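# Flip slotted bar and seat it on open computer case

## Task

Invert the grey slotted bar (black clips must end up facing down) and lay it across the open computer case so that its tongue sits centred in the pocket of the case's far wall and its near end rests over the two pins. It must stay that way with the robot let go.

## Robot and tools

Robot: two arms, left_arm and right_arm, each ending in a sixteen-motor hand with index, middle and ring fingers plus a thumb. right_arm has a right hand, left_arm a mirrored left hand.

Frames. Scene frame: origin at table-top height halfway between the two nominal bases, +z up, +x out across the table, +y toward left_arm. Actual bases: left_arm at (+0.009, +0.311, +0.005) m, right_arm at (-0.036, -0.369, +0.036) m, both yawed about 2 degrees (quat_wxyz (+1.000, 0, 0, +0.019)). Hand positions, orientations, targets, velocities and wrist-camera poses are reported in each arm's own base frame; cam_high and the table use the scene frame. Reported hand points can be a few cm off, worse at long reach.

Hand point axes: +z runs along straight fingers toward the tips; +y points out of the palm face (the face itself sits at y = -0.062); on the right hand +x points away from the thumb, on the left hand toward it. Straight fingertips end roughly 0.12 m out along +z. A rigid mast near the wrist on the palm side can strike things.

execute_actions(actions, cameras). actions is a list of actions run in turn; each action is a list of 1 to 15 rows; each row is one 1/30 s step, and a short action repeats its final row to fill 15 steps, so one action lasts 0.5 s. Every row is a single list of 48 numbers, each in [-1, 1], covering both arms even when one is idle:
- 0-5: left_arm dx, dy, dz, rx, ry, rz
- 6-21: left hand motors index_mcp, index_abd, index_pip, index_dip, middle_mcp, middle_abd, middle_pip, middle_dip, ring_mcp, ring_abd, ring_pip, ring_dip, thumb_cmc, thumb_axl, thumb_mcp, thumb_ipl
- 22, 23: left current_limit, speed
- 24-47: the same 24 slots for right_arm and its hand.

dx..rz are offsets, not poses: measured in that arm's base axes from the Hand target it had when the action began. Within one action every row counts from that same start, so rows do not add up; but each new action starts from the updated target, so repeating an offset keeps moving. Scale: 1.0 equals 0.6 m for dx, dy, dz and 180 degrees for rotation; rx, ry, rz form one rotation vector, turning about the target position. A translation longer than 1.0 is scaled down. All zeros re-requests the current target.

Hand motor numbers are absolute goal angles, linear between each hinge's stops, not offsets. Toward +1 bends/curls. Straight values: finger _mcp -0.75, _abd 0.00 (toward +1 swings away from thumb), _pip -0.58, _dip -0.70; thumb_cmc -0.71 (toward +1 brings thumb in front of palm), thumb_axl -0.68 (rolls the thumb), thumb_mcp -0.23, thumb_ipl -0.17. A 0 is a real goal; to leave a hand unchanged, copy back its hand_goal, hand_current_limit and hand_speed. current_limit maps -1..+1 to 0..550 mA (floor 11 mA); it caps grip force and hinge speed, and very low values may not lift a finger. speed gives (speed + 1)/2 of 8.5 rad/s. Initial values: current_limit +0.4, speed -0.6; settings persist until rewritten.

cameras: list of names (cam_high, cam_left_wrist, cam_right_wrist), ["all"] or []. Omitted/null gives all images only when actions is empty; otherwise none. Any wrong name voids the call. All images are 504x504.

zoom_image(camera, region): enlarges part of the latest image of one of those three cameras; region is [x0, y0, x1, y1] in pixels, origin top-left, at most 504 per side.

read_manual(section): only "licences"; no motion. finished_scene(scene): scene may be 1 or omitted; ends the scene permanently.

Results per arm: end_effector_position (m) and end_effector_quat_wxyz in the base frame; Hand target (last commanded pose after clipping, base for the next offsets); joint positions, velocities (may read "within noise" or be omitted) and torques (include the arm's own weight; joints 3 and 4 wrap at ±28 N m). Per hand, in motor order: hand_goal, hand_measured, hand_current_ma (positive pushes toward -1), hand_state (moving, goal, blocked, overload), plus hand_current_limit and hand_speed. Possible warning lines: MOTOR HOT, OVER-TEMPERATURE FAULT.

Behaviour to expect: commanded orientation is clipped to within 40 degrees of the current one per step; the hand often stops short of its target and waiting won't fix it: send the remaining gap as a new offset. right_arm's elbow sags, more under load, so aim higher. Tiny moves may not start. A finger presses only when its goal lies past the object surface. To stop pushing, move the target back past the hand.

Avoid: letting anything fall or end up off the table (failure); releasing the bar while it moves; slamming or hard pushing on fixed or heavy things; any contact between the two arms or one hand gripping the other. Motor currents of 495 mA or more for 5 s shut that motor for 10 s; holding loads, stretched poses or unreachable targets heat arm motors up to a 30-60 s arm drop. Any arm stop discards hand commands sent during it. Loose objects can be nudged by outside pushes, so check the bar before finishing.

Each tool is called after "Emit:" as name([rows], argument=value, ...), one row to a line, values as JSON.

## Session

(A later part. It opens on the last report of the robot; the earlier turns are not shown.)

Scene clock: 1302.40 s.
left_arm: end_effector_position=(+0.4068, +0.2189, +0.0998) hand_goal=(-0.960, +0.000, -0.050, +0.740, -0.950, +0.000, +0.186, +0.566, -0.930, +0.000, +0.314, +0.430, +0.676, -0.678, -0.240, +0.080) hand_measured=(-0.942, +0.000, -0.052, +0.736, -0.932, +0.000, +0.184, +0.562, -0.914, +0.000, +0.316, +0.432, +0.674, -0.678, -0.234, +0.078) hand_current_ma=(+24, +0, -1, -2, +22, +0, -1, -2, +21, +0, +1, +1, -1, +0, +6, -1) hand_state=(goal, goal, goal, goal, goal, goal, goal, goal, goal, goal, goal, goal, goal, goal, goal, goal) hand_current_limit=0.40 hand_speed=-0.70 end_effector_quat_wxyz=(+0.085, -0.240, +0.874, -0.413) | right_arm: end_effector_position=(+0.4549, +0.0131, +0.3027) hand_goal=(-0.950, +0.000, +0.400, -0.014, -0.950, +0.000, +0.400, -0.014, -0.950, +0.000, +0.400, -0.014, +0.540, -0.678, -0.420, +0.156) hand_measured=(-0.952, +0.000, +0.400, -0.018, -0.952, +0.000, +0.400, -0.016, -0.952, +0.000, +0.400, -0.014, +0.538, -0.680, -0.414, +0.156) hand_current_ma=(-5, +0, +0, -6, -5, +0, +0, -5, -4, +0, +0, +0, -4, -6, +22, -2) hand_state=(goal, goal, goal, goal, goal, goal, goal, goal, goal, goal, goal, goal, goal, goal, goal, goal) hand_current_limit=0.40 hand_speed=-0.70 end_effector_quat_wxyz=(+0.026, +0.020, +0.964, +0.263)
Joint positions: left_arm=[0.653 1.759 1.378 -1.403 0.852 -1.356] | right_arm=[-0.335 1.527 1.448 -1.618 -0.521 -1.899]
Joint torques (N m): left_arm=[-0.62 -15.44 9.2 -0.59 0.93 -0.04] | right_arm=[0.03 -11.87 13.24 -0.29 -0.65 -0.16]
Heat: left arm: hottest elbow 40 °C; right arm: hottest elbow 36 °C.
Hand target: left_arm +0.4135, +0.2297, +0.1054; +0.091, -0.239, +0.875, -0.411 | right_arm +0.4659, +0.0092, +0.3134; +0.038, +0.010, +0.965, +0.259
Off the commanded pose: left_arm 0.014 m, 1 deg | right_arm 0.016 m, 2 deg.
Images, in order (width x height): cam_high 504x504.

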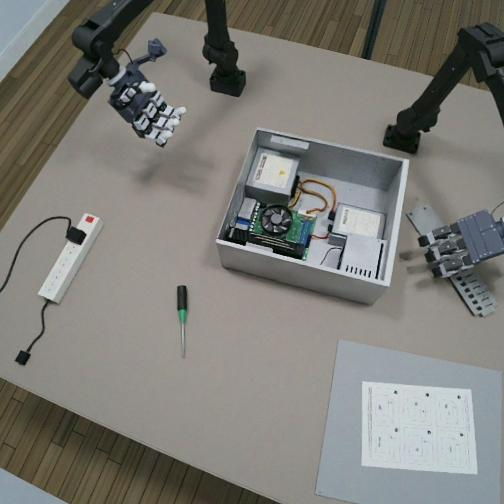

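Emit:
execute_actions([
  [[0.001,-0.002,0,-0.0456,-0.036,-0.0325,-0.99,0,0.445,-0.55,-0.98,0,0.789,-0.93,-0.90,0,0.859,-0.97,0.676,-0.678,-0.25,0.208,0.4,-0.6,0,0,0,0,0,0,-0.95,0,0.40,-0.014,-0.95,0,0.40,-0.014,-0.95,0,0.40,-0.014,0.54,-0.678,-0.42,0.157,0.4,-0.7]],
  [[0,0,-0.05,0,0,0,-0.99,0,0.445,-0.55,-0.98,0,0.789,-0.93,-0.90,0,0.859,-0.97,0.676,-0.678,-0.25,0.208,0.4,-0.6,0,0,0,0,0,0,-0.95,0,0.40,-0.014,-0.95,0,0.40,-0.014,-0.95,0,0.40,-0.014,0.54,-0.678,-0.42,0.157,0.4,-0.7]],
], cameras=["cam_high","cam_left_wrist"])

Emit:
zoom_image(camera="cam_high", region=[394, 190, 504, 320])

Scene clock: 1313.17 s.
left_arm: end_effector_position=(+0.4072, +0.2202, +0.0799) hand_goal=(-0.990, +0.000, +0.444, -0.550, -0.980, +0.000, +0.788, -0.930, -0.900, +0.000, +0.858, -0.970, +0.676, -0.678, -0.250, +0.208) hand_measured=(-0.974, +0.000, +0.442, -0.546, -0.964, +0.000, +0.784, -0.928, -0.894, +0.000, +0.854, -0.968, +0.674, -0.678, -0.246, +0.206) hand_current_ma=(+22, +0, -1, +2, +21, +0, -2, +1, +4, +0, -2, +1, -1, +0, +4, -1) hand_state=(goal, goal, goal, goal, goal, goal, goal, goal, goal, goal, goal, goal, goal, goal, goal, goal) hand_current_limit=0.40 hand_speed=-0.60 end_effector_quat_wxyz=(+0.092, -0.183, +0.846, -0.492) | right_arm: end_effector_position=(+0.4549, +0.0131, +0.3027) hand_goal=(-0.950, +0.000, +0.400, -0.014, -0.950, +0.000, +0.400, -0.014, -0.950, +0.000, +0.400, -0.014, +0.540, -0.678, -0.420, +0.156) hand_measured=(-0.952, +0.000, +0.400, -0.018, -0.952, +0.000, +0.400, -0.016, -0.952, +0.000, +0.400, -0.014, +0.538, -0.680, -0.414, +0.156) hand_current_ma=(-5, +0, +0, -6, -5, +0, +0, -5, -4, +0, +0, +0, -4, -6, +22, -2) hand_state=(goal, goal, goal, goal, goal, goal, goal, goal, goal, goal, goal, goal, goal, goal, goal, goal) hand_current_limit=0.40 hand_speed=-0.70 end_effector_quat_wxyz=(+0.026, +0.020, +0.964, +0.263)
Joint positions: left_arm=[0.705 1.875 1.424 -1.603 0.972 -1.033] | right_arm=[-0.335 1.527 1.448 -1.618 -0.521 -1.899]
Joint torques (N m): left_arm=[-0.85 -16.03 7.25 0.02 1.06 0.06] | right_arm=[0.03 -11.93 13.26 -0.29 -0.65 -0.16]
Heat: left arm: hottest elbow 41 °C; right arm: hottest elbow 36 °C.
Hand target: left_arm +0.4142, +0.2286, +0.0754; +0.102, -0.177, +0.848, -0.489 | right_arm +0.4659, +0.0092, +0.3134; +0.038, +0.010, +0.965, +0.259
Off the commanded pose: left_arm 0.012 m, 1 deg | right_arm 0.016 m, 2 deg.
camera_calibration:
cam_left_wrist: T_world_to_cam=[[0.841291, 0.0798899, 0.534647, -0.443193], [-0.538946, 0.200872, 0.818039, 0.0581586], [-0.0420426, -0.976354, 0.212048, 0.337574], [0, 0, 0, 1]] pos_world=[0.418391, 0.353316, 0.117794]
Images, in order (width x height): cam_high 504x504, cam_left_wrist 504x504.

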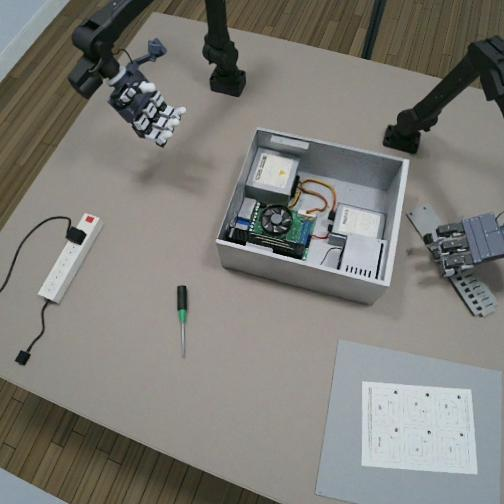

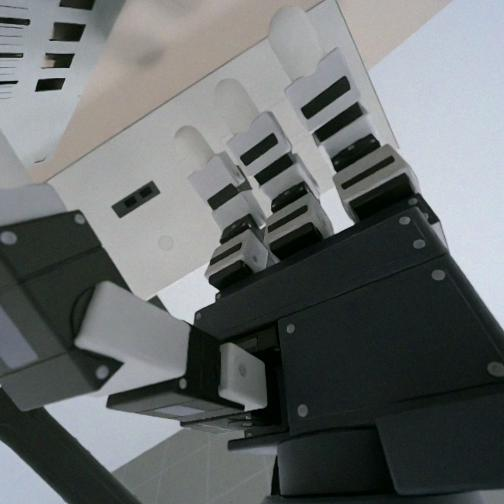

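Scaled by 3.877 from the camera's 504x504 image, which has a finer 720x720 frame.

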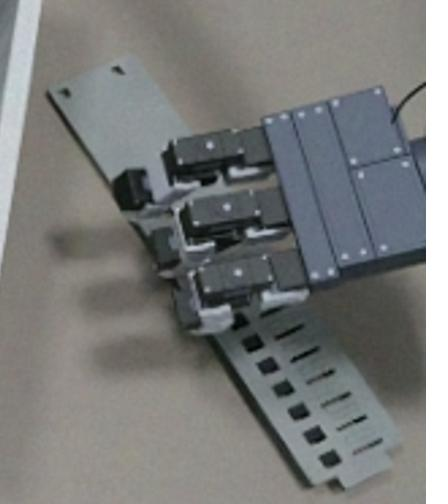

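Emit:
execute_actions([
  [[0.01,0.008,-0.05,0,0,0,-0.99,0,0.445,-0.55,-0.98,0,0.789,-0.93,-0.90,0,0.859,-0.97,0.676,-0.678,-0.25,0.208,0.4,-0.6,0,0,0,0,0,0,-0.95,0,0.40,-0.014,-0.95,0,0.40,-0.014,-0.95,0,0.40,-0.014,0.54,-0.678,-0.42,0.157,0.4,-0.7]],
  [[0,0,-0.04,0,0,0,-0.99,0,0.445,-0.55,-0.98,0,0.789,-0.93,-0.90,0,0.859,-0.97,0.676,-0.678,-0.25,0.208,0.4,-0.6,0,0,0,0,0,0,-0.95,0,0.40,-0.014,-0.95,0,0.40,-0.014,-0.95,0,0.40,-0.014,0.54,-0.678,-0.42,0.157,0.4,-0.7]],
], cameras=["cam_high","cam_left_wrist"])

Emit:
zoom_image(camera="cam_high", region=[394, 200, 504, 330])

Scene clock: 1317.33 s.
left_arm: end_effector_position=(+0.4217, +0.2325, +0.0335) hand_goal=(-0.990, +0.000, +0.444, -0.550, -0.980, +0.000, +0.788, -0.930, -0.900, +0.000, +0.858, -0.970, +0.676, -0.678, -0.250, +0.208) hand_measured=(-0.974, +0.000, +0.442, -0.546, -0.964, +0.000, +0.784, -0.928, -0.894, +0.000, +0.854, -0.968, +0.674, -0.678, -0.246, +0.206) hand_current_ma=(+22, +0, -1, +2, +21, +0, -2, +1, +4, +0, -2, +1, -1, +0, +4, -1) hand_state=(goal, goal, goal, goal, goal, goal, goal, goal, goal, goal, goal, goal, goal, goal, goal, goal) hand_current_limit=0.40 hand_speed=-0.60 end_effector_quat_wxyz=(+0.103, -0.177, +0.849, -0.486) | right_arm: end_effector_position=(+0.4549, +0.0131, +0.3027) hand_goal=(-0.950, +0.000, +0.400, -0.014, -0.950, +0.000, +0.400, -0.014, -0.950, +0.000, +0.400, -0.014, +0.540, -0.678, -0.420, +0.156) hand_measured=(-0.952, +0.000, +0.400, -0.018, -0.952, +0.000, +0.400, -0.016, -0.952, +0.000, +0.400, -0.014, +0.538, -0.680, -0.414, +0.156) hand_current_ma=(-5, +0, +0, -6, -5, +0, +0, -5, -4, +0, +0, +0, -4, -6, +22, -2) hand_state=(goal, goal, goal, goal, goal, goal, goal, goal, goal, goal, goal, goal, goal, goal, goal, goal) hand_current_limit=0.40 hand_speed=-0.70 end_effector_quat_wxyz=(+0.026, +0.020, +0.964, +0.263)
Joint positions: left_arm=[0.705 1.958 1.424 -1.493 0.973 -1.032] | right_arm=[-0.335 1.527 1.448 -1.618 -0.521 -1.899]
Joint torques (N m): left_arm=[-0.91 -16.67 5.2 0.09 1.07 0.04] | right_arm=[-0.03 -11.87 13.24 -0.29 -0.65 -0.16]
Heat: left arm: hottest elbow 40 °C; right arm: hottest elbow 36 °C.
Hand target: left_arm +0.4201, +0.2334, +0.0213; +0.102, -0.177, +0.848, -0.489 | right_arm +0.4659, +0.0092, +0.3134; +0.038, +0.010, +0.965, +0.259
Off the commanded pose: left_arm 0.012 m, 0 deg | right_arm 0.016 m, 2 deg.
camera_calibration:
cam_left_wrist: T_world_to_cam=[[0.829306, 0.0698608, 0.554411, -0.424832], [-0.556828, 0.186501, 0.80942, 0.1127], [-0.0468516, -0.979968, 0.193567, 0.363442], [0, 0, 0, 1]] pos_world=[0.432097, 0.364822, 0.0739598]
Images, in order (width x height): cam_high 504x504, cam_left_wrist 504x504.

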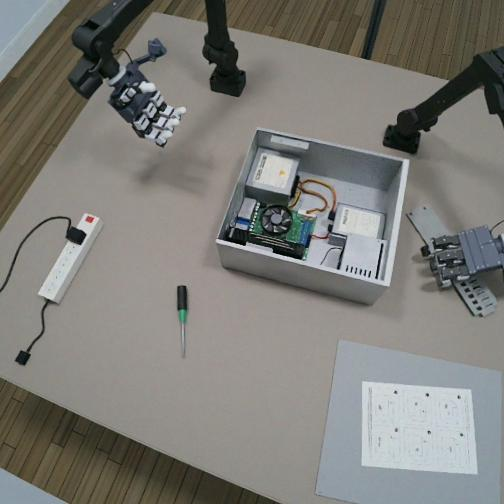

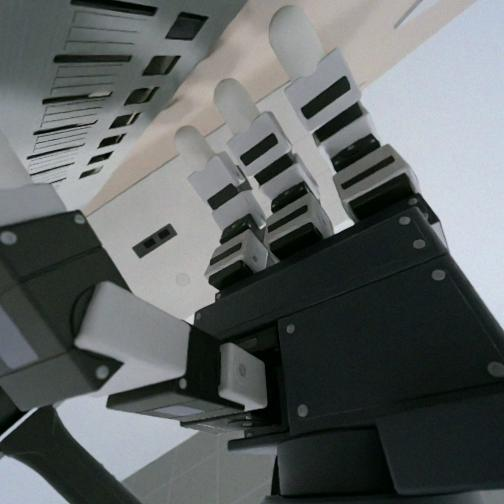

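Scaled by 3.877 from the camera's 504x504 image, which has a finer 720x720 frame.

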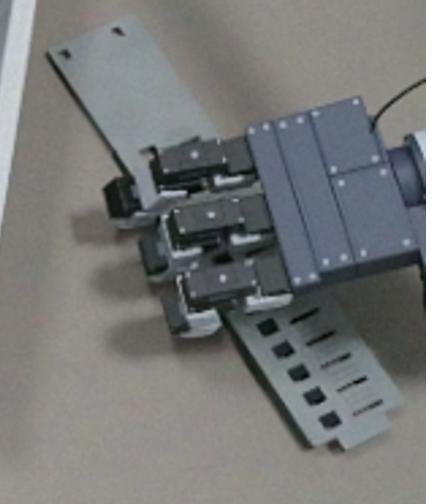

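Emit:
execute_actions([
  [[-0.027,-0.02,-0.012,0,0,0,-0.99,0,0.445,-0.55,-0.98,0,0.789,-0.93,-0.90,0,0.859,-0.97,0.676,-0.678,-0.25,0.208,0.4,-0.6,0,0,0,0,0,0,-0.95,0,0.40,-0.014,-0.95,0,0.40,-0.014,-0.95,0,0.40,-0.014,0.54,-0.678,-0.42,0.157,0.4,-0.7]],
  [[0,0,-0.012,0,0,0,-0.99,0,0.445,-0.55,-0.98,0,0.789,-0.93,-0.90,0,0.859,-0.97,0.676,-0.678,-0.25,0.208,0.4,-0.6,0,0,0,0,0,0,-0.95,0,0.40,-0.014,-0.95,0,0.40,-0.014,-0.95,0,0.40,-0.014,0.54,-0.678,-0.42,0.157,0.4,-0.7]],
], cameras=["cam_left_wrist"])

Scene clock: 1322.00 s.
left_arm: end_effector_position=(+0.4090, +0.2201, +0.0190) hand_goal=(-0.990, +0.000, +0.444, -0.550, -0.980, +0.000, +0.788, -0.930, -0.900, +0.000, +0.858, -0.970, +0.676, -0.678, -0.250, +0.208) hand_measured=(-0.974, +0.000, +0.442, -0.546, -0.964, +0.000, +0.784, -0.928, -0.900, +0.000, +0.872, -0.964, +0.674, -0.678, -0.246, +0.206) hand_current_ma=(+21, +0, -1, +2, +20, +0, -2, +1, +0, +0, +13, +3, -1, +0, +4, -1) hand_state=(goal, goal, goal, goal, goal, goal, goal, goal, goal, goal, goal, goal, goal, goal, goal, goal) hand_current_limit=0.40 hand_speed=-0.60 end_effector_quat_wxyz=(+0.104, -0.175, +0.848, -0.490) | right_arm: end_effector_position=(+0.4549, +0.0131, +0.3027) hand_goal=(-0.950, +0.000, +0.400, -0.014, -0.950, +0.000, +0.400, -0.014, -0.950, +0.000, +0.400, -0.014, +0.540, -0.678, -0.420, +0.156) hand_measured=(-0.952, +0.000, +0.400, -0.018, -0.952, +0.000, +0.400, -0.016, -0.952, +0.000, +0.400, -0.014, +0.538, -0.680, -0.414, +0.156) hand_current_ma=(-5, +0, +0, -6, -5, +0, +0, -5, -4, +0, +0, +0, -4, -6, +22, -2) hand_state=(goal, goal, goal, goal, goal, goal, goal, goal, goal, goal, goal, goal, goal, goal, goal, goal) hand_current_limit=0.40 hand_speed=-0.70 end_effector_quat_wxyz=(+0.026, +0.020, +0.964, +0.263)
Joint positions: left_arm=[0.706 1.943 1.35 -1.444 0.98 -1.02] | right_arm=[-0.335 1.527 1.448 -1.618 -0.521 -1.899]
Joint torques (N m): left_arm=[-0.73 -16.62 4.44 0.36 0.74 -0.03] | right_arm=[0.03 -11.87 13.23 -0.29 -0.65 -0.16]
Heat: left arm: hottest elbow 40 °C; right arm: hottest elbow 36 °C.
Hand target: left_arm +0.4040, +0.2215, +0.0070; +0.102, -0.177, +0.848, -0.489 | right_arm +0.4659, +0.0092, +0.3134; +0.038, +0.010, +0.965, +0.259
Off the commanded pose: left_arm 0.013 m, 0 deg | right_arm 0.016 m, 2 deg.
camera_calibration:
cam_left_wrist: T_world_to_cam=[[0.82576, 0.0716466, 0.559453, -0.404493], [-0.561758, 0.193251, 0.804414, 0.120306], [-0.0504815, -0.97853, 0.199827, 0.354604], [0, 0, 0, 1]] pos_world=[0.419498, 0.352722, 0.058659]
Images, in order (width x height): cam_left_wrist 504x504.

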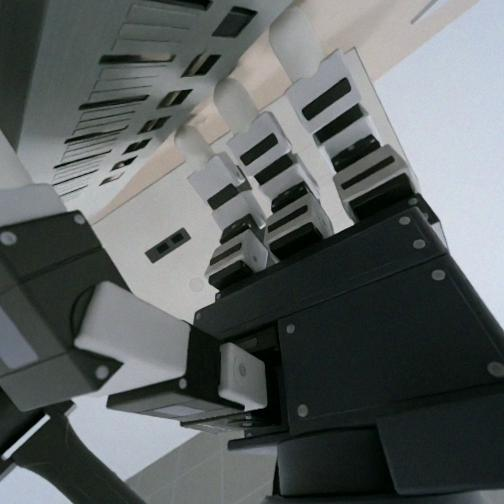

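Emit:
execute_actions([
  [[0,0,-0.002,0,0,0,-0.98,0,0.445,-0.42,-0.96,0,0.789,-0.80,-0.87,0,0.859,-0.85,0.676,-0.678,-0.18,0.208,0.3,-0.75,0,0,0,0,0,0,-0.95,0,0.40,-0.014,-0.95,0,0.40,-0.014,-0.95,0,0.40,-0.014,0.54,-0.678,-0.42,0.157,0.4,-0.7]],
  [[0,0,-0.003,0,0,0,-0.965,0,0.445,-0.32,-0.94,0,0.789,-0.70,-0.84,0,0.859,-0.75,0.676,-0.678,-0.14,0.208,0.3,-0.8,0,0,0,0,0,0,-0.95,0,0.40,-0.014,-0.95,0,0.40,-0.014,-0.95,0,0.40,-0.014,0.54,-0.678,-0.42,0.157,0.4,-0.7]],
  [[0,0,0,0,0,0,-0.95,0,0.445,-0.27,-0.92,0,0.789,-0.65,-0.81,0,0.859,-0.70,0.676,-0.678,-0.11,0.208,0.3,-0.85,0,0,0,0,0,0,-0.95,0,0.40,-0.014,-0.95,0,0.40,-0.014,-0.95,0,0.40,-0.014,0.54,-0.678,-0.42,0.157,0.4,-0.7]],
], cameras=["cam_left_wrist","cam_high"])

Emit:
zoom_image(camera="cam_high", region=[394, 200, 504, 330])

Scene clock: 1326.60 s.
left_arm: end_effector_position=(+0.4104, +0.2212, +0.0172) hand_goal=(-0.950, +0.000, +0.444, -0.270, -0.920, +0.000, +0.788, -0.650, -0.810, +0.000, +0.858, -0.700, +0.676, -0.678, -0.110, +0.208) hand_measured=(-0.944, +0.000, +0.442, -0.274, -0.916, +0.000, +0.784, -0.652, -0.812, +0.000, +0.852, -0.704, +0.674, -0.678, -0.120, +0.206) hand_current_ma=(+4, +0, -1, -2, +3, +0, -2, -1, -1, +0, -4, -3, -1, +0, -14, -2) hand_state=(goal, goal, goal, goal, goal, goal, goal, goal, goal, goal, goal, goal, goal, goal, goal, goal) hand_current_limit=0.30 hand_speed=-0.85 end_effector_quat_wxyz=(+0.108, -0.172, +0.849, -0.487) | right_arm: end_effector_position=(+0.4549, +0.0131, +0.3027) hand_goal=(-0.950, +0.000, +0.400, -0.014, -0.950, +0.000, +0.400, -0.014, -0.950, +0.000, +0.400, -0.014, +0.540, -0.678, -0.420, +0.156) hand_measured=(-0.952, +0.000, +0.400, -0.018, -0.952, +0.000, +0.400, -0.016, -0.952, +0.000, +0.400, -0.014, +0.538, -0.680, -0.414, +0.156) hand_current_ma=(-5, +0, +0, -6, -5, +0, +0, -5, -4, +0, +0, +0, -4, -6, +22, -2) hand_state=(goal, goal, goal, goal, goal, goal, goal, goal, goal, goal, goal, goal, goal, goal, goal, goal) hand_current_limit=0.40 hand_speed=-0.70 end_effector_quat_wxyz=(+0.026, +0.020, +0.964, +0.263)
Joint positions: left_arm=[0.705 1.943 1.348 -1.431 0.978 -1.02] | right_arm=[-0.335 1.527 1.448 -1.618 -0.521 -1.899]
Joint torques (N m): left_arm=[-0.67 -16.26 4.42 0.12 0.82 -0.03] | right_arm=[0.03 -11.93 13.24 -0.28 -0.65 -0.16]
Heat: left arm: hottest elbow 39 °C; right arm: hottest elbow 36 °C.
Hand target: left_arm +0.4039, +0.2214, +0.0039; +0.102, -0.177, +0.848, -0.489 | right_arm +0.4659, +0.0092, +0.3134; +0.038, +0.010, +0.965, +0.259
Off the commanded pose: left_arm 0.015 m, 1 deg | right_arm 0.016 m, 2 deg.
camera_calibration:
cam_left_wrist: T_world_to_cam=[[0.821787, 0.0654437, 0.566024, -0.401799], [-0.567257, 0.187612, 0.801886, 0.125829], [-0.0537144, -0.980061, 0.191301, 0.357976], [0, 0, 0, 1]] pos_world=[0.420799, 0.353526, 0.0580459]
Images, in order (width x height): cam_high 504x504, cam_left_wrist 504x504.

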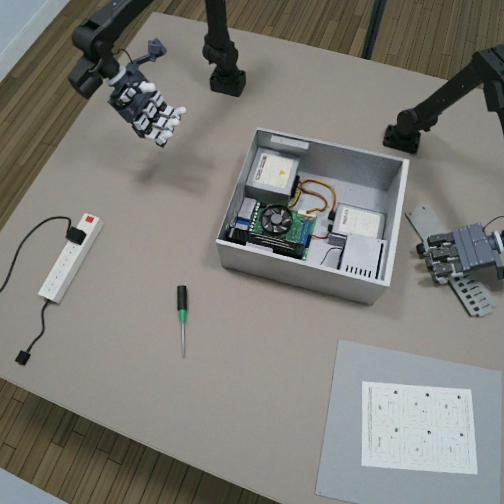

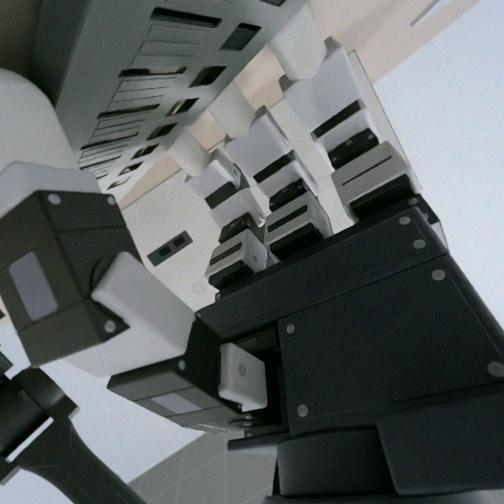

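Scaled by 3.877 from the camera's 504x504 image, which has a finer 720x720 frame.

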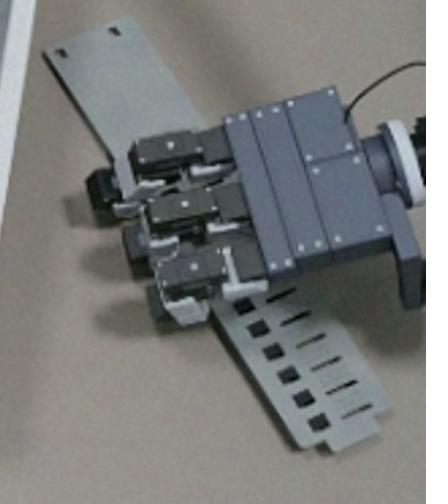

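Emit:
execute_actions([
  [[0,0,-0.008,0,0,0,-0.93,0,0.445,-0.22,-0.90,0,0.789,-0.60,-0.79,0,0.859,-0.65,0.676,-0.678,-0.07,0.208,0.4,-0.85,0,0,0,0,0,0,-0.95,0,0.40,-0.014,-0.95,0,0.40,-0.014,-0.95,0,0.40,-0.014,0.54,-0.678,-0.42,0.157,0.4,-0.7]],
  [[0,0,0,0,0,0,-0.90,0,0.445,-0.18,-0.87,0,0.789,-0.56,-0.77,0,0.859,-0.61,0.676,-0.678,-0.03,0.208,0.5,-0.85,0,0,0,0,0,0,-0.95,0,0.40,-0.014,-0.95,0,0.40,-0.014,-0.95,0,0.40,-0.014,0.54,-0.678,-0.42,0.157,0.4,-0.7]],
  [[0,0,0,0,0,0,-0.87,0,0.445,-0.16,-0.84,0,0.789,-0.54,-0.75,0,0.859,-0.59,0.676,-0.678,0.01,0.208,0.6,-0.85,0,0,0,0,0,0,-0.95,0,0.40,-0.014,-0.95,0,0.40,-0.014,-0.95,0,0.40,-0.014,0.54,-0.678,-0.42,0.157,0.4,-0.7]],
], cameras=["cam_left_wrist","cam_high"])

Emit:
zoom_image(camera="cam_high", region=[394, 200, 504, 330])

Scene clock: 1332.13 s.
left_arm: end_effector_position=(+0.4106, +0.2214, +0.0163) hand_goal=(-0.870, +0.000, +0.444, -0.160, -0.840, +0.000, +0.788, -0.540, -0.750, +0.000, +0.858, -0.590, +0.676, -0.678, +0.010, +0.208) hand_measured=(-0.922, +0.000, +0.426, -0.186, -0.900, +0.000, +0.766, -0.564, -0.792, +0.000, +0.832, -0.624, +0.666, -0.678, -0.118, +0.188) hand_current_ma=(-112, +0, -21, -38, -143, +0, -31, -36, -84, +0, -37, -54, -8, +0, -440, -38) hand_state=(blocked, goal, goal, blocked, blocked, goal, blocked, blocked, blocked, goal, blocked, blocked, goal, goal, blocked, goal) hand_current_limit=0.60 hand_speed=-0.85 end_effector_quat_wxyz=(+0.109, -0.171, +0.850, -0.487) | right_arm: end_effector_position=(+0.4549, +0.0131, +0.3027) hand_goal=(-0.950, +0.000, +0.400, -0.014, -0.950, +0.000, +0.400, -0.014, -0.950, +0.000, +0.400, -0.014, +0.540, -0.678, -0.420, +0.156) hand_measured=(-0.952, +0.000, +0.400, -0.018, -0.952, +0.000, +0.400, -0.016, -0.952, +0.000, +0.400, -0.014, +0.538, -0.680, -0.414, +0.156) hand_current_ma=(-5, +0, +0, -6, -5, +0, +0, -5, -4, +0, +0, +0, -4, -6, +22, -2) hand_state=(goal, goal, goal, goal, goal, goal, goal, goal, goal, goal, goal, goal, goal, goal, goal, goal) hand_current_limit=0.40 hand_speed=-0.70 end_effector_quat_wxyz=(+0.026, +0.020, +0.964, +0.263)
Joint positions: left_arm=[0.705 1.943 1.346 -1.426 0.978 -1.02] | right_arm=[-0.335 1.527 1.448 -1.618 -0.521 -1.899]
Joint torques (N m): left_arm=[-0.67 -15.68 4.31 0.36 0.81 -0.03] | right_arm=[-0.03 -11.87 13.24 -0.29 -0.65 -0.16]
Heat: left arm: hottest elbow 39 °C; right arm: hottest elbow 36 °C.
Hand target: left_arm +0.4039, +0.2215, -0.0008; +0.102, -0.177, +0.848, -0.489 | right_arm +0.4659, +0.0092, +0.3134; +0.038, +0.010, +0.965, +0.259
Off the commanded pose: left_arm 0.018 m, 1 deg | right_arm 0.016 m, 2 deg.
camera_calibration:
cam_left_wrist: T_world_to_cam=[[0.82048, 0.0643731, 0.568039, -0.400733], [-0.569107, 0.186048, 0.800939, 0.127738], [-0.0541235, -0.98043, 0.189284, 0.358614], [0, 0, 0, 1]] pos_world=[0.4209, 0.353627, 0.0574424]
Images, in order (width x height): cam_high 504x504, cam_left_wrist 504x504.

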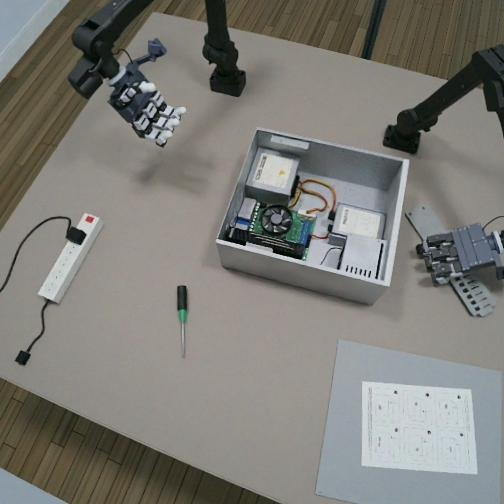

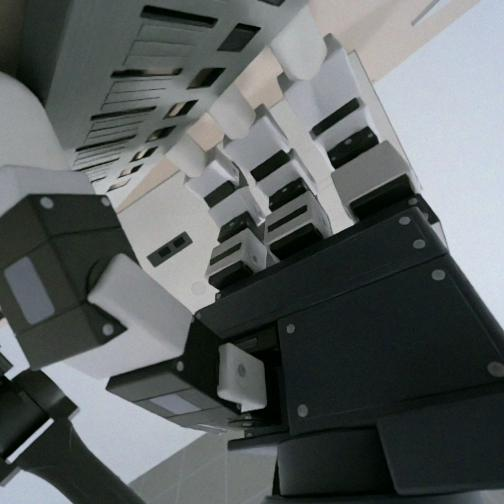

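Scaled by 3.877 from the camera's 504x504 image, which has a finer 720x720 frame.

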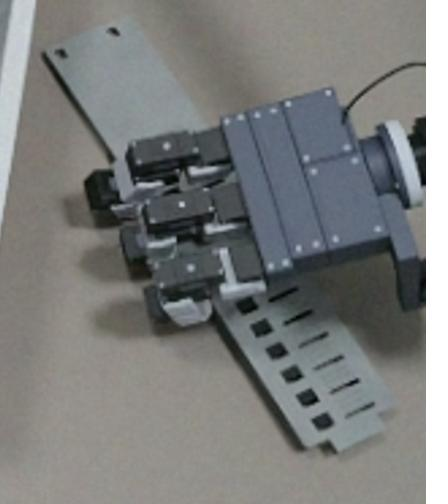

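Emit:
execute_actions([
  [[0.01,0,0.02,0,0,0,-0.85,0,0.445,-0.14,-0.82,0,0.789,-0.52,-0.73,0,0.859,-0.57,0.676,-0.678,0.05,0.208,0.74,-0.85,0,0,0,0,0,0,-0.95,0,0.40,-0.014,-0.95,0,0.40,-0.014,-0.95,0,0.40,-0.014,0.54,-0.678,-0.42,0.157,0.4,-0.7]],
  [[0,0,0.02,0,0,0,-0.85,0,0.445,-0.14,-0.82,0,0.789,-0.52,-0.73,0,0.859,-0.57,0.676,-0.678,0.05,0.208,0.74,-0.85,0,0,0,0,0,0,-0.95,0,0.40,-0.014,-0.95,0,0.40,-0.014,-0.95,0,0.40,-0.014,0.54,-0.678,-0.42,0.157,0.4,-0.7]],
  [[0,0,0.02,0,0,0,-0.85,0,0.445,-0.14,-0.82,0,0.789,-0.52,-0.73,0,0.859,-0.57,0.676,-0.678,0.05,0.208,0.74,-0.85,0,0,0,0,0,0,-0.95,0,0.40,-0.014,-0.95,0,0.40,-0.014,-0.95,0,0.40,-0.014,0.54,-0.678,-0.42,0.157,0.4,-0.7]],
], cameras=["cam_left_wrist","cam_high"])

Emit:
zoom_image(camera="cam_high", region=[394, 200, 504, 330])

Scene clock: 1337.10 s.
left_arm: end_effector_position=(+0.4046, +0.2167, +0.0203) hand_goal=(-0.850, +0.000, +0.444, -0.140, -0.820, +0.000, +0.788, -0.520, -0.730, +0.000, +0.858, -0.570, +0.676, -0.678, +0.050, +0.208) hand_measured=(-0.902, +0.002, +0.416, -0.170, -0.882, +0.000, +0.762, -0.546, -0.768, +0.000, +0.828, -0.594, +0.658, -0.680, -0.118, +0.168) hand_current_ma=(-115, +0, -40, -45, -145, +0, -39, -38, -73, +0, -48, -35, -24, -1, -478, -107) hand_state=(blocked, goal, blocked, blocked, blocked, goal, blocked, blocked, blocked, goal, blocked, blocked, goal, goal, blocked, blocked) hand_current_limit=0.74 hand_speed=-0.85 end_effector_quat_wxyz=(+0.096, -0.178, +0.846, -0.493) | right_arm: end_effector_position=(+0.4549, +0.0131, +0.3027) hand_goal=(-0.950, +0.000, +0.400, -0.014, -0.950, +0.000, +0.400, -0.014, -0.950, +0.000, +0.400, -0.014, +0.540, -0.678, -0.420, +0.156) hand_measured=(-0.952, +0.000, +0.400, -0.018, -0.952, +0.000, +0.400, -0.016, -0.952, +0.000, +0.400, -0.014, +0.538, -0.680, -0.414, +0.156) hand_current_ma=(-5, +0, +0, -6, -5, +0, +0, -5, -4, +0, +0, +0, -4, -6, +22, -2) hand_state=(goal, goal, goal, goal, goal, goal, goal, goal, goal, goal, goal, goal, goal, goal, goal, goal) hand_current_limit=0.40 hand_speed=-0.70 end_effector_quat_wxyz=(+0.026, +0.020, +0.964, +0.263)
Joint positions: left_arm=[0.705 1.94 1.346 -1.46 0.976 -1.022] | right_arm=[-0.335 1.527 1.448 -1.618 -0.521 -1.899]
Joint torques (N m): left_arm=[-1.2 -18.96 7.19 -1.37 1.01 -0.15] | right_arm=[0.03 -11.87 13.26 -0.29 -0.65 -0.16]
Heat: left arm: hottest elbow 39 °C; right arm: hottest elbow 36 °C.
Hand target: left_arm +0.4100, +0.2215, +0.0351; +0.102, -0.177, +0.848, -0.489 | right_arm +0.4659, +0.0092, +0.3134; +0.038, +0.010, +0.965, +0.259
Off the commanded pose: left_arm 0.017 m, 1 deg | right_arm 0.016 m, 2 deg.
camera_calibration:
cam_left_wrist: T_world_to_cam=[[0.835152, 0.0754002, 0.544827, -0.405618], [-0.54786, 0.201737, 0.811882, 0.109737], [-0.0486959, -0.976533, 0.20979, 0.349476], [0, 0, 0, 1]] pos_world=[0.415891, 0.34972, 0.0585814]
Images, in order (width x height): cam_high 504x504, cam_left_wrist 504x504.

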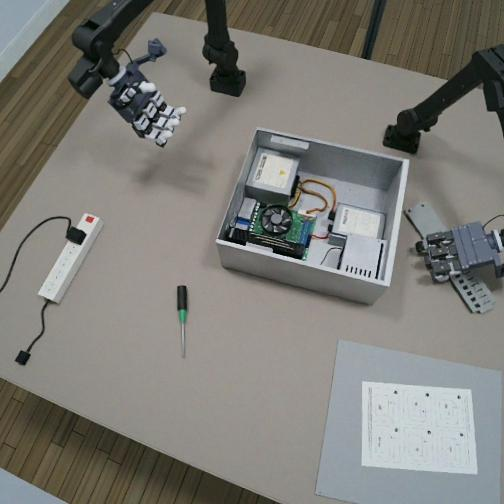

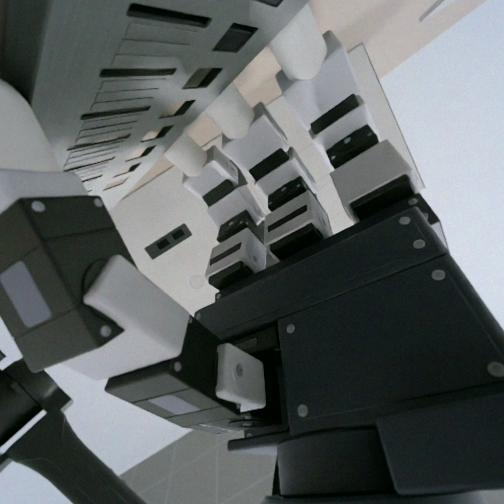

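Scaled by 3.877 from the camera's 504x504 image, which has a finer 720x720 frame.

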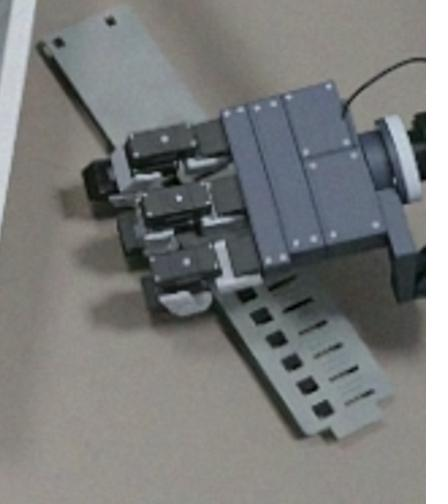

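Emit:
execute_actions([
  [[0.012,0.01,0.05,0,0,0.005,-0.85,0,0.445,-0.14,-0.82,0,0.789,-0.52,-0.73,0,0.859,-0.57,0.676,-0.678,0.05,0.208,0.74,-0.85,0,0,0,0,0,0,-0.95,0,0.40,-0.014,-0.95,0,0.40,-0.014,-0.95,0,0.40,-0.014,0.54,-0.678,-0.42,0.157,0.4,-0.7]],
  [[0.008,0.01,0.07,0,0,0.01,-0.85,0,0.445,-0.14,-0.82,0,0.789,-0.52,-0.73,0,0.859,-0.57,0.676,-0.678,0.05,0.208,0.74,-0.85,0,0,0,0,0,0,-0.95,0,0.40,-0.014,-0.95,0,0.40,-0.014,-0.95,0,0.40,-0.014,0.54,-0.678,-0.42,0.157,0.4,-0.7]],
], cameras=["cam_left_wrist","cam_high"])

Emit:
zoom_image(camera="cam_high", region=[394, 180, 504, 310])

Scene clock: 1341.67 s.
left_arm: end_effector_position=(+0.4147, +0.2235, +0.0925) hand_goal=(-0.850, +0.000, +0.444, -0.140, -0.820, +0.000, +0.788, -0.520, -0.730, +0.000, +0.858, -0.570, +0.676, -0.678, +0.050, +0.208) hand_measured=(-0.900, +0.002, +0.416, -0.170, -0.880, +0.000, +0.762, -0.546, -0.768, +0.000, +0.828, -0.594, +0.656, -0.680, -0.118, +0.168) hand_current_ma=(-109, +0, -42, -45, -141, +0, -39, -38, -70, +0, -48, -33, -24, -1, -478, -111) hand_state=(blocked, goal, blocked, blocked, blocked, goal, blocked, blocked, blocked, goal, blocked, blocked, goal, goal, blocked, blocked) hand_current_limit=0.74 hand_speed=-0.85 end_effector_quat_wxyz=(+0.106, -0.191, +0.845, -0.489) | right_arm: end_effector_position=(+0.4549, +0.0131, +0.3027) hand_goal=(-0.950, +0.000, +0.400, -0.014, -0.950, +0.000, +0.400, -0.014, -0.950, +0.000, +0.400, -0.014, +0.540, -0.678, -0.420, +0.156) hand_measured=(-0.952, +0.000, +0.400, -0.018, -0.952, +0.000, +0.400, -0.016, -0.952, +0.000, +0.400, -0.014, +0.538, -0.680, -0.414, +0.156) hand_current_ma=(-5, +0, +0, -6, -5, +0, +0, -5, -4, +0, +0, +0, -4, -6, +22, -2) hand_state=(goal, goal, goal, goal, goal, goal, goal, goal, goal, goal, goal, goal, goal, goal, goal, goal) hand_current_limit=0.40 hand_speed=-0.70 end_effector_quat_wxyz=(+0.026, +0.020, +0.964, +0.263)
Joint positions: left_arm=[0.705 1.857 1.44 -1.586 0.989 -1.075] | right_arm=[-0.335 1.527 1.448 -1.618 -0.521 -1.899]
Joint torques (N m): left_arm=[-0.73 -17.26 9.33 -1.25 1.23 -0.28] | right_arm=[0.03 -11.93 13.24 -0.28 -0.65 -0.16]
Heat: left arm: hottest elbow 39 °C; right arm: hottest elbow 36 °C.
Hand target: left_arm +0.4220, +0.2335, +0.1071; +0.114, -0.197, +0.844, -0.487 | right_arm +0.4659, +0.0092, +0.3134; +0.038, +0.010, +0.965, +0.259
Off the commanded pose: left_arm 0.019 m, 1 deg | right_arm 0.016 m, 2 deg.
camera_calibration:
cam_left_wrist: T_world_to_cam=[[0.830385, 0.0991806, 0.548292, -0.457696], [-0.556898, 0.179612, 0.810928, 0.0641083], [-0.0180513, -0.978725, 0.20438, 0.329728], [0, 0, 0, 1]] pos_world=[0.421718, 0.356593, 0.131574]
Images, in order (width x height): cam_high 504x504, cam_left_wrist 504x504.

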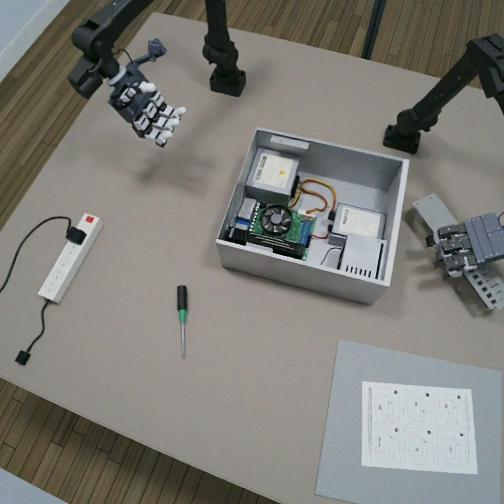

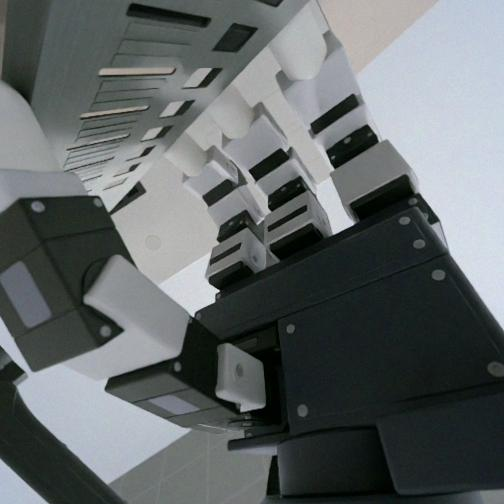

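Scaled by 3.877 from the camera's 504x504 image, which has a finer 720x720 frame.

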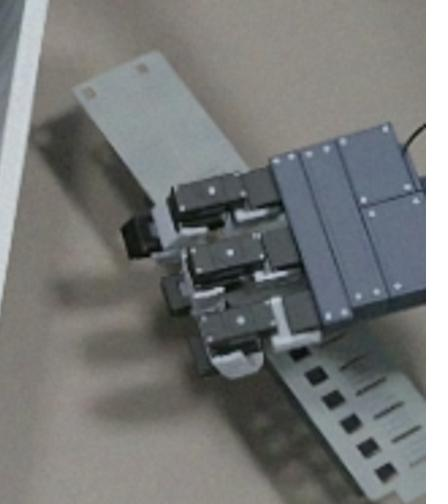

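Emit:
execute_actions([
  [[0.006,0,0.075,0,0,0.022,-0.85,0,0.445,-0.14,-0.82,0,0.789,-0.52,-0.73,0,0.859,-0.57,0.676,-0.678,0.05,0.208,0.74,-0.85,0,0,0,0,0,0,-0.95,0,0.40,-0.014,-0.95,0,0.40,-0.014,-0.95,0,0.40,-0.014,0.54,-0.678,-0.42,0.157,0.4,-0.7]],
  [[0.006,0,0.08,0,0,0.022,-0.85,0,0.445,-0.14,-0.82,0,0.789,-0.52,-0.73,0,0.859,-0.57,0.676,-0.678,0.05,0.208,0.74,-0.85,0,0,0,0,0,0,-0.95,0,0.40,-0.014,-0.95,0,0.40,-0.014,-0.95,0,0.40,-0.014,0.54,-0.678,-0.42,0.157,0.4,-0.7]],
  [[0,-0.02,0.08,0,0,0.022,-0.85,0,0.445,-0.14,-0.82,0,0.789,-0.52,-0.73,0,0.859,-0.57,0.676,-0.678,0.05,0.208,0.74,-0.85,0,0,0,0,0,0,-0.95,0,0.40,-0.014,-0.95,0,0.40,-0.014,-0.95,0,0.40,-0.014,0.54,-0.678,-0.42,0.157,0.4,-0.7]],
], cameras=["cam_high"])

Scene clock: 1347.27 s.
left_arm: end_effector_position=(+0.4163, +0.2137, +0.2311) hand_goal=(-0.850, +0.000, +0.444, -0.140, -0.820, +0.000, +0.788, -0.520, -0.730, +0.000, +0.858, -0.570, +0.676, -0.678, +0.050, +0.208) hand_measured=(-0.900, +0.002, +0.416, -0.170, -0.880, +0.000, +0.762, -0.546, -0.768, +0.000, +0.828, -0.594, +0.656, -0.680, -0.118, +0.168) hand_current_ma=(-106, +0, -43, -45, -140, +0, -39, -38, -70, +0, -48, -32, -24, -1, -478, -113) hand_state=(blocked, goal, blocked, blocked, blocked, goal, blocked, blocked, blocked, goal, blocked, blocked, goal, goal, blocked, blocked) hand_current_limit=0.74 hand_speed=-0.85 end_effector_quat_wxyz=(+0.145, -0.289, +0.816, -0.479) | right_arm: end_effector_position=(+0.4549, +0.0131, +0.3027) hand_goal=(-0.950, +0.000, +0.400, -0.014, -0.950, +0.000, +0.400, -0.014, -0.950, +0.000, +0.400, -0.014, +0.540, -0.678, -0.420, +0.156) hand_measured=(-0.952, +0.000, +0.400, -0.018, -0.952, +0.000, +0.400, -0.016, -0.952, +0.000, +0.400, -0.014, +0.538, -0.680, -0.414, +0.156) hand_current_ma=(-5, +0, +0, -6, -5, +0, +0, -5, -4, +0, +0, +0, -4, -6, +22, -2) hand_state=(goal, goal, goal, goal, goal, goal, goal, goal, goal, goal, goal, goal, goal, goal, goal, goal) hand_current_limit=0.40 hand_speed=-0.70 end_effector_quat_wxyz=(+0.026, +0.020, +0.964, +0.263)
Joint positions: left_arm=[0.705 1.649 1.546 -1.591 1.044 -1.477] | right_arm=[-0.335 1.527 1.448 -1.618 -0.521 -1.899]
Joint torques (N m): left_arm=[-1.44 -15.62 10.85 0.62 1.27 -0.28] | right_arm=[0.03 -11.87 13.23 -0.29 -0.64 -0.16]
Heat: left arm: hottest elbow 39 °C; right arm: hottest elbow 36 °C.
Hand target: left_arm +0.4291, +0.2215, +0.2481; +0.163, -0.283, +0.819, -0.472 | right_arm +0.4659, +0.0092, +0.3134; +0.038, +0.010, +0.965, +0.259
Off the commanded pose: left_arm 0.023 m, 2 deg | right_arm 0.016 m, 2 deg.
Images, in order (width x height): cam_high 504x504.

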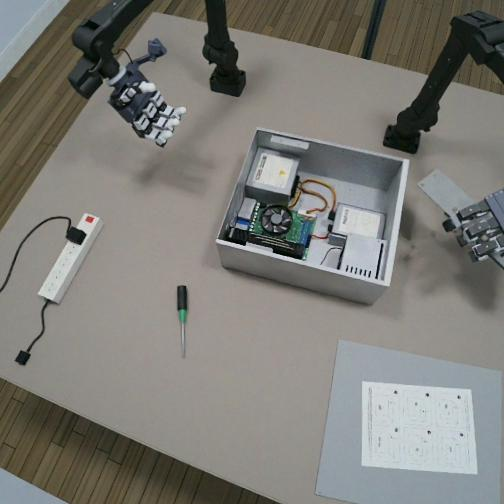

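Emit:
execute_actions([
  [[0,-0.06,0.03,0,0,-0.02,-0.85,0,0.445,-0.14,-0.82,0,0.789,-0.52,-0.73,0,0.859,-0.57,0.676,-0.678,0.05,0.208,0.74,-0.85,0,0,0,0,0,0,-0.95,0,0.40,-0.014,-0.95,0,0.40,-0.014,-0.95,0,0.40,-0.014,0.54,-0.678,-0.42,0.157,0.4,-0.7]],
  [[0,-0.11,0.01,0,0,-0.0352,-0.85,0,0.445,-0.14,-0.82,0,0.789,-0.52,-0.73,0,0.859,-0.57,0.676,-0.678,0.05,0.208,0.74,-0.85,0,0,0,0,0,0,-0.95,0,0.40,-0.014,-0.95,0,0.40,-0.014,-0.95,0,0.40,-0.014,0.54,-0.678,-0.42,0.157,0.4,-0.7]],
  [[0,-0.11,0,0,0,-0.0352,-0.85,0,0.445,-0.14,-0.82,0,0.789,-0.52,-0.73,0,0.859,-0.57,0.676,-0.678,0.05,0.208,0.74,-0.85,0,0,0,0,0,0,-0.95,0,0.40,-0.014,-0.95,0,0.40,-0.014,-0.95,0,0.40,-0.014,0.54,-0.678,-0.42,0.157,0.4,-0.7]],
  [[0,-0.11,0,0,0,-0.0352,-0.85,0,0.445,-0.14,-0.82,0,0.789,-0.52,-0.73,0,0.859,-0.57,0.676,-0.678,0.05,0.208,0.74,-0.85,0,0,0,0,0,0,-0.95,0,0.40,-0.014,-0.95,0,0.40,-0.014,-0.95,0,0.40,-0.014,0.54,-0.678,-0.42,0.157,0.4,-0.7]],
  [[0,-0.11,0,0,0,-0.0352,-0.85,0,0.445,-0.14,-0.82,0,0.789,-0.52,-0.73,0,0.859,-0.57,0.676,-0.678,0.05,0.208,0.74,-0.85,0,0,0,0,0,0,-0.95,0,0.40,-0.014,-0.95,0,0.40,-0.014,-0.95,0,0.40,-0.014,0.54,-0.678,-0.42,0.157,0.4,-0.7]],
  [[0,-0.11,0,0,0,-0.0352,-0.85,0,0.445,-0.14,-0.82,0,0.789,-0.52,-0.73,0,0.859,-0.57,0.676,-0.678,0.05,0.208,0.74,-0.85,0,0,0,0,0,0,-0.95,0,0.40,-0.014,-0.95,0,0.40,-0.014,-0.95,0,0.40,-0.014,0.54,-0.678,-0.42,0.157,0.4,-0.7]],
], cameras=["cam_high","cam_left_wrist"])

Scene clock: 1357.97 s.
left_arm: end_effector_position=(+0.4223, -0.1466, +0.2673) hand_goal=(-0.850, +0.000, +0.444, -0.140, -0.820, +0.000, +0.788, -0.520, -0.730, +0.000, +0.858, -0.570, +0.676, -0.678, +0.050, +0.208) hand_measured=(-0.898, +0.002, +0.414, -0.170, -0.876, +0.000, +0.760, -0.546, -0.764, +0.000, +0.828, -0.592, +0.654, -0.680, -0.118, +0.166) hand_current_ma=(-102, +1, -46, -45, -131, +0, -40, -37, -59, +0, -48, -31, -28, -2, -478, -118) hand_state=(blocked, goal, blocked, blocked, blocked, goal, blocked, blocked, blocked, goal, blocked, blocked, blocked, goal, blocked, blocked) hand_current_limit=0.74 hand_speed=-0.85 end_effector_quat_wxyz=(+0.004, -0.016, +0.867, -0.498) | right_arm: end_effector_position=(+0.4549, +0.0131, +0.3027) hand_goal=(-0.950, +0.000, +0.400, -0.014, -0.950, +0.000, +0.400, -0.014, -0.950, +0.000, +0.400, -0.014, +0.540, -0.678, -0.420, +0.156) hand_measured=(-0.952, +0.000, +0.400, -0.018, -0.952, +0.000, +0.400, -0.016, -0.952, +0.000, +0.400, -0.014, +0.538, -0.680, -0.414, +0.156) hand_current_ma=(-5, +0, +0, -6, -5, +0, +0, -5, -4, +0, +0, +0, -4, -6, +22, -2) hand_state=(goal, goal, goal, goal, goal, goal, goal, goal, goal, goal, goal, goal, goal, goal, goal, goal) hand_current_limit=0.40 hand_speed=-0.70 end_effector_quat_wxyz=(+0.026, +0.020, +0.964, +0.263)
Joint positions: left_arm=[-0.086 1.464 1.429 -1.345 1.031 -1.803] | right_arm=[-0.335 1.527 1.448 -1.618 -0.521 -1.899]
Joint torques (N m): left_arm=[-0.67 -13.16 8.73 1.47 1.21 -0.27] | right_arm=[-0.03 -11.87 13.24 -0.29 -0.65 -0.16]
Heat: left arm: hottest elbow 40 °C; right arm: hottest elbow 36 °C.
Hand target: left_arm +0.4291, -0.1446, +0.2722; +0.013, -0.021, +0.866, -0.500 | right_arm +0.4659, +0.0092, +0.3134; +0.038, +0.010, +0.965, +0.259
Off the commanded pose: left_arm 0.009 m, 1 deg | right_arm 0.016 m, 2 deg.
camera_calibration:
cam_left_wrist: T_world_to_cam=[[0.802933, -0.241821, 0.544813, -0.560504], [-0.437736, 0.381164, 0.81431, -0.0286133], [-0.40458, -0.892321, 0.200196, 0.10887], [0, 0, 0, 1]] pos_world=[0.481569, -0.0274884, 0.306875]
Images, in order (width x height): cam_high 504x504, cam_left_wrist 504x504.

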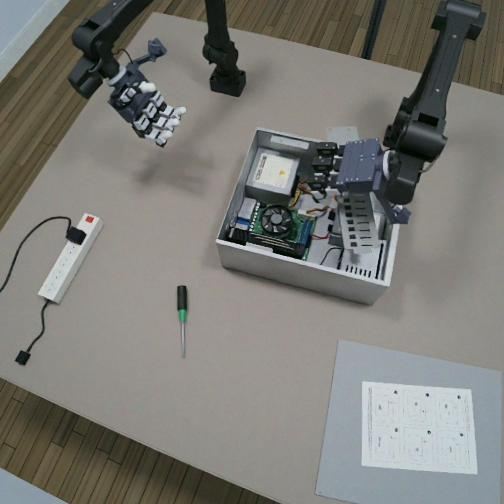

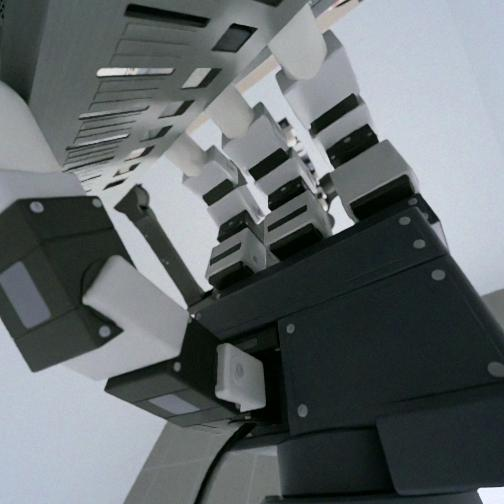

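Emit:
execute_actions([
  [[0,-0.11,0,0,0,-0.033,-0.85,0,0.445,-0.14,-0.82,0,0.789,-0.52,-0.73,0,0.859,-0.57,0.676,-0.678,0.05,0.208,0.74,-0.85,0,0,0,0,0,0,-0.95,0,0.40,-0.014,-0.95,0,0.40,-0.014,-0.95,0,0.40,-0.014,0.54,-0.678,-0.42,0.157,0.4,-0.7]],
  [[0,-0.11,0,0,0,-0.033,-0.85,0,0.445,-0.14,-0.82,0,0.789,-0.52,-0.73,0,0.859,-0.57,0.676,-0.678,0.05,0.208,0.74,-0.85,0,0,0,0,0,0,-0.95,0,0.40,-0.014,-0.95,0,0.40,-0.014,-0.95,0,0.40,-0.014,0.54,-0.678,-0.42,0.157,0.4,-0.7]],
  [[0,-0.11,-0.02,0,0.01,-0.033,-0.85,0,0.445,-0.14,-0.82,0,0.789,-0.52,-0.73,0,0.859,-0.57,0.676,-0.678,0.05,0.208,0.74,-0.85,0,0,0,0,0,0,-0.95,0,0.40,-0.014,-0.95,0,0.40,-0.014,-0.95,0,0.40,-0.014,0.54,-0.678,-0.42,0.157,0.4,-0.7]],
], cameras=["cam_high","cam_left_wrist"])

Emit:
zoom_image(camera="cam_high", region=[232, 176, 302, 256])

Scene clock: 1362.77 s.
left_arm: end_effector_position=(+0.4133, -0.3377, +0.2349) hand_goal=(-0.850, +0.000, +0.444, -0.140, -0.820, +0.000, +0.788, -0.520, -0.730, +0.000, +0.858, -0.570, +0.676, -0.678, +0.050, +0.208) hand_measured=(-0.898, +0.002, +0.414, -0.170, -0.876, +0.000, +0.760, -0.546, -0.762, +0.000, +0.828, -0.592, +0.654, -0.682, -0.118, +0.166) hand_current_ma=(-102, +1, -46, -45, -129, +0, -41, -37, -55, +0, -48, -30, -31, -2, -478, -118) hand_state=(blocked, goal, blocked, blocked, blocked, goal, blocked, blocked, blocked, goal, blocked, blocked, blocked, goal, blocked, blocked) hand_current_limit=0.74 hand_speed=-0.85 end_effector_quat_wxyz=(-0.099, +0.102, +0.862, -0.487) | right_arm: end_effector_position=(+0.4549, +0.0131, +0.3027) hand_goal=(-0.950, +0.000, +0.400, -0.014, -0.950, +0.000, +0.400, -0.014, -0.950, +0.000, +0.400, -0.014, +0.540, -0.678, -0.420, +0.156) hand_measured=(-0.952, +0.000, +0.400, -0.018, -0.952, +0.000, +0.400, -0.016, -0.952, +0.000, +0.400, -0.014, +0.538, -0.680, -0.414, +0.156) hand_current_ma=(-5, +0, +0, -6, -5, +0, +0, -5, -4, +0, +0, +0, -4, -6, +22, -2) hand_state=(goal, goal, goal, goal, goal, goal, goal, goal, goal, goal, goal, goal, goal, goal, goal, goal) hand_current_limit=0.40 hand_speed=-0.70 end_effector_quat_wxyz=(+0.026, +0.020, +0.964, +0.263)
Joint positions: left_arm=[-0.474 1.692 1.607 -1.227 1.02 -1.955] | right_arm=[-0.335 1.527 1.448 -1.618 -0.521 -1.899]
Joint torques (N m): left_arm=[-0.67 -17.2 12.1 0.91 1.26 -0.3] | right_arm=[0.03 -11.93 13.24 -0.29 -0.64 -0.16]
Heat: left arm: hottest elbow 41 °C; right arm: hottest elbow 36 °C.
Hand target: left_arm +0.4291, -0.3426, +0.2601; -0.079, +0.105, +0.858, -0.496 | right_arm +0.4659, +0.0092, +0.3134; +0.038, +0.010, +0.965, +0.259
Off the commanded pose: left_arm 0.030 m, 3 deg | right_arm 0.016 m, 2 deg.
camera_calibration:
cam_left_wrist: T_world_to_cam=[[0.721944, -0.484769, 0.493756, -0.618447], [-0.252834, 0.479421, 0.840375, 0.0173623], [-0.644105, -0.731543, 0.223549, 0.0891368], [0, 0, 0, 1]] pos_world=[0.508287, -0.242921, 0.270845]
Images, in order (width x height): cam_high 504x504, cam_left_wrist 504x504.

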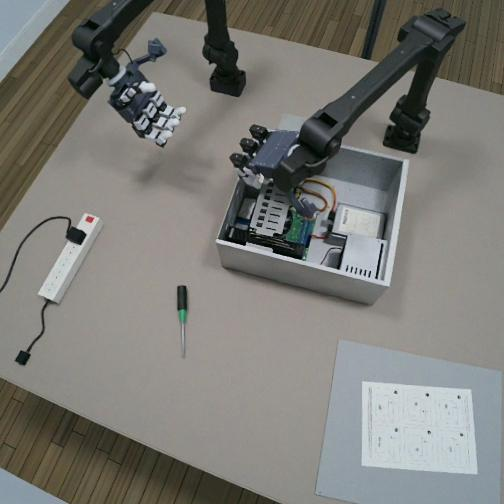

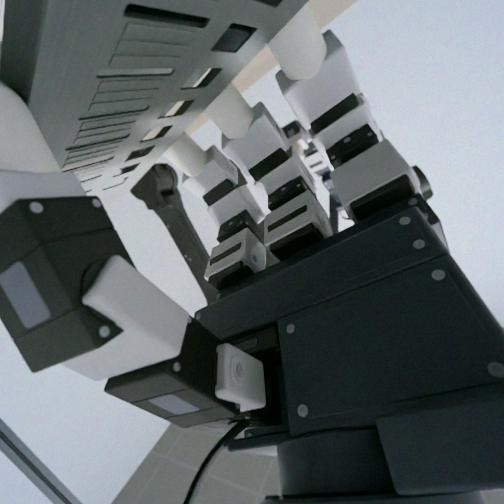

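Scaled by 6.300 from the camera's 504x504 image, which has a finer 720x720 frame.

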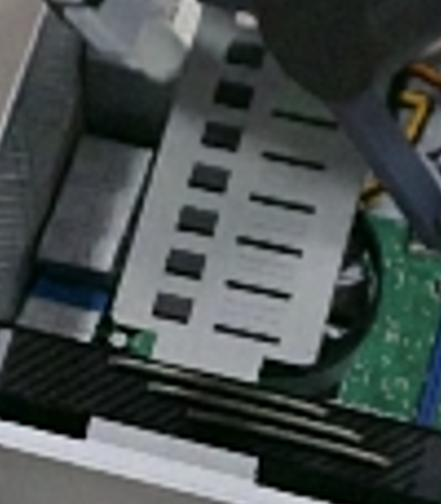

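Emit:
execute_actions([
  [[0.0,-0.012,-0.05,0,0.015,0,-0.85,0,0.445,-0.14,-0.82,0,0.789,-0.52,-0.73,0,0.859,-0.57,0.676,-0.678,0.05,0.208,0.74,-0.85,0,0,0,0,0,0,-0.95,0,0.40,-0.014,-0.95,0,0.40,-0.014,-0.95,0,0.40,-0.014,0.54,-0.678,-0.42,0.157,0.4,-0.7]],
], cameras=["cam_high"])

Emit:
zoom_image(camera="cam_high", region=[232, 186, 302, 266])

Scene clock: 1368.40 s.
left_arm: end_effector_position=(+0.4197, -0.3440, +0.2165) hand_goal=(-0.850, +0.000, +0.444, -0.140, -0.820, +0.000, +0.788, -0.520, -0.730, +0.000, +0.858, -0.570, +0.676, -0.678, +0.050, +0.208) hand_measured=(-0.898, +0.002, +0.414, -0.170, -0.876, +0.000, +0.760, -0.546, -0.762, +0.000, +0.828, -0.592, +0.654, -0.682, -0.118, +0.166) hand_current_ma=(-102, +1, -46, -45, -129, +0, -41, -37, -55, +0, -48, -30, -31, -2, -478, -118) hand_state=(blocked, goal, blocked, blocked, blocked, goal, blocked, blocked, blocked, goal, blocked, blocked, blocked, goal, blocked, blocked) hand_current_limit=0.74 hand_speed=-0.85 end_effector_quat_wxyz=(-0.112, +0.091, +0.860, -0.490) | right_arm: end_effector_position=(+0.4549, +0.0131, +0.3027) hand_goal=(-0.950, +0.000, +0.400, -0.014, -0.950, +0.000, +0.400, -0.014, -0.950, +0.000, +0.400, -0.014, +0.540, -0.678, -0.420, +0.156) hand_measured=(-0.952, +0.000, +0.400, -0.018, -0.952, +0.000, +0.400, -0.016, -0.952, +0.000, +0.400, -0.014, +0.538, -0.680, -0.414, +0.156) hand_current_ma=(-5, +0, +0, -6, -5, +0, +0, -5, -4, +0, +0, +0, -4, -6, +22, -2) hand_state=(goal, goal, goal, goal, goal, goal, goal, goal, goal, goal, goal, goal, goal, goal, goal, goal) hand_current_limit=0.40 hand_speed=-0.70 end_effector_quat_wxyz=(+0.026, +0.020, +0.964, +0.263)
Joint positions: left_arm=[-0.474 1.733 1.607 -1.198 1.034 -1.974] | right_arm=[-0.335 1.527 1.448 -1.618 -0.521 -1.899]
Joint torques (N m): left_arm=[-1.08 -18.08 9.98 1.57 1.45 -0.31] | right_arm=[0.03 -11.93 13.24 -0.28 -0.64 -0.16]
Heat: left arm: hottest elbow 43 °C; right arm: hottest elbow 36 °C.
Hand target: left_arm +0.4291, -0.3498, +0.2302; -0.099, +0.093, +0.856, -0.499 | right_arm +0.4659, +0.0092, +0.3134; +0.038, +0.010, +0.965, +0.259
Off the commanded pose: left_arm 0.018 m, 2 deg | right_arm 0.016 m, 2 deg.
Images, in order (width x height): cam_high 504x504.

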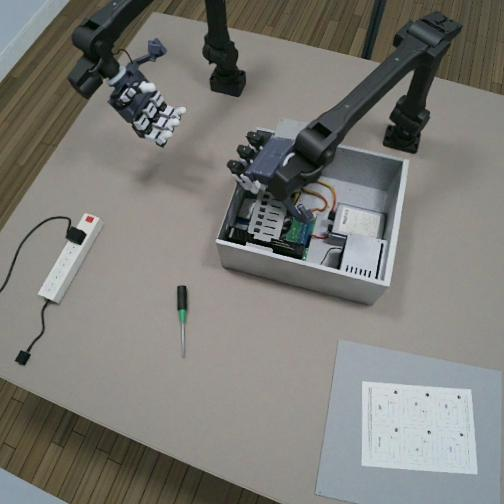

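Scaled by 6.300 from the camera's 504x504 image, which has a finer 720x720 frame.

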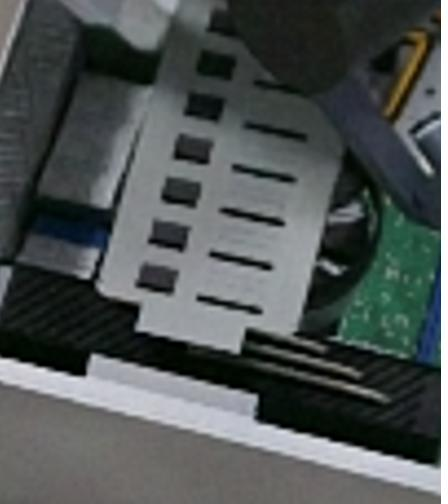

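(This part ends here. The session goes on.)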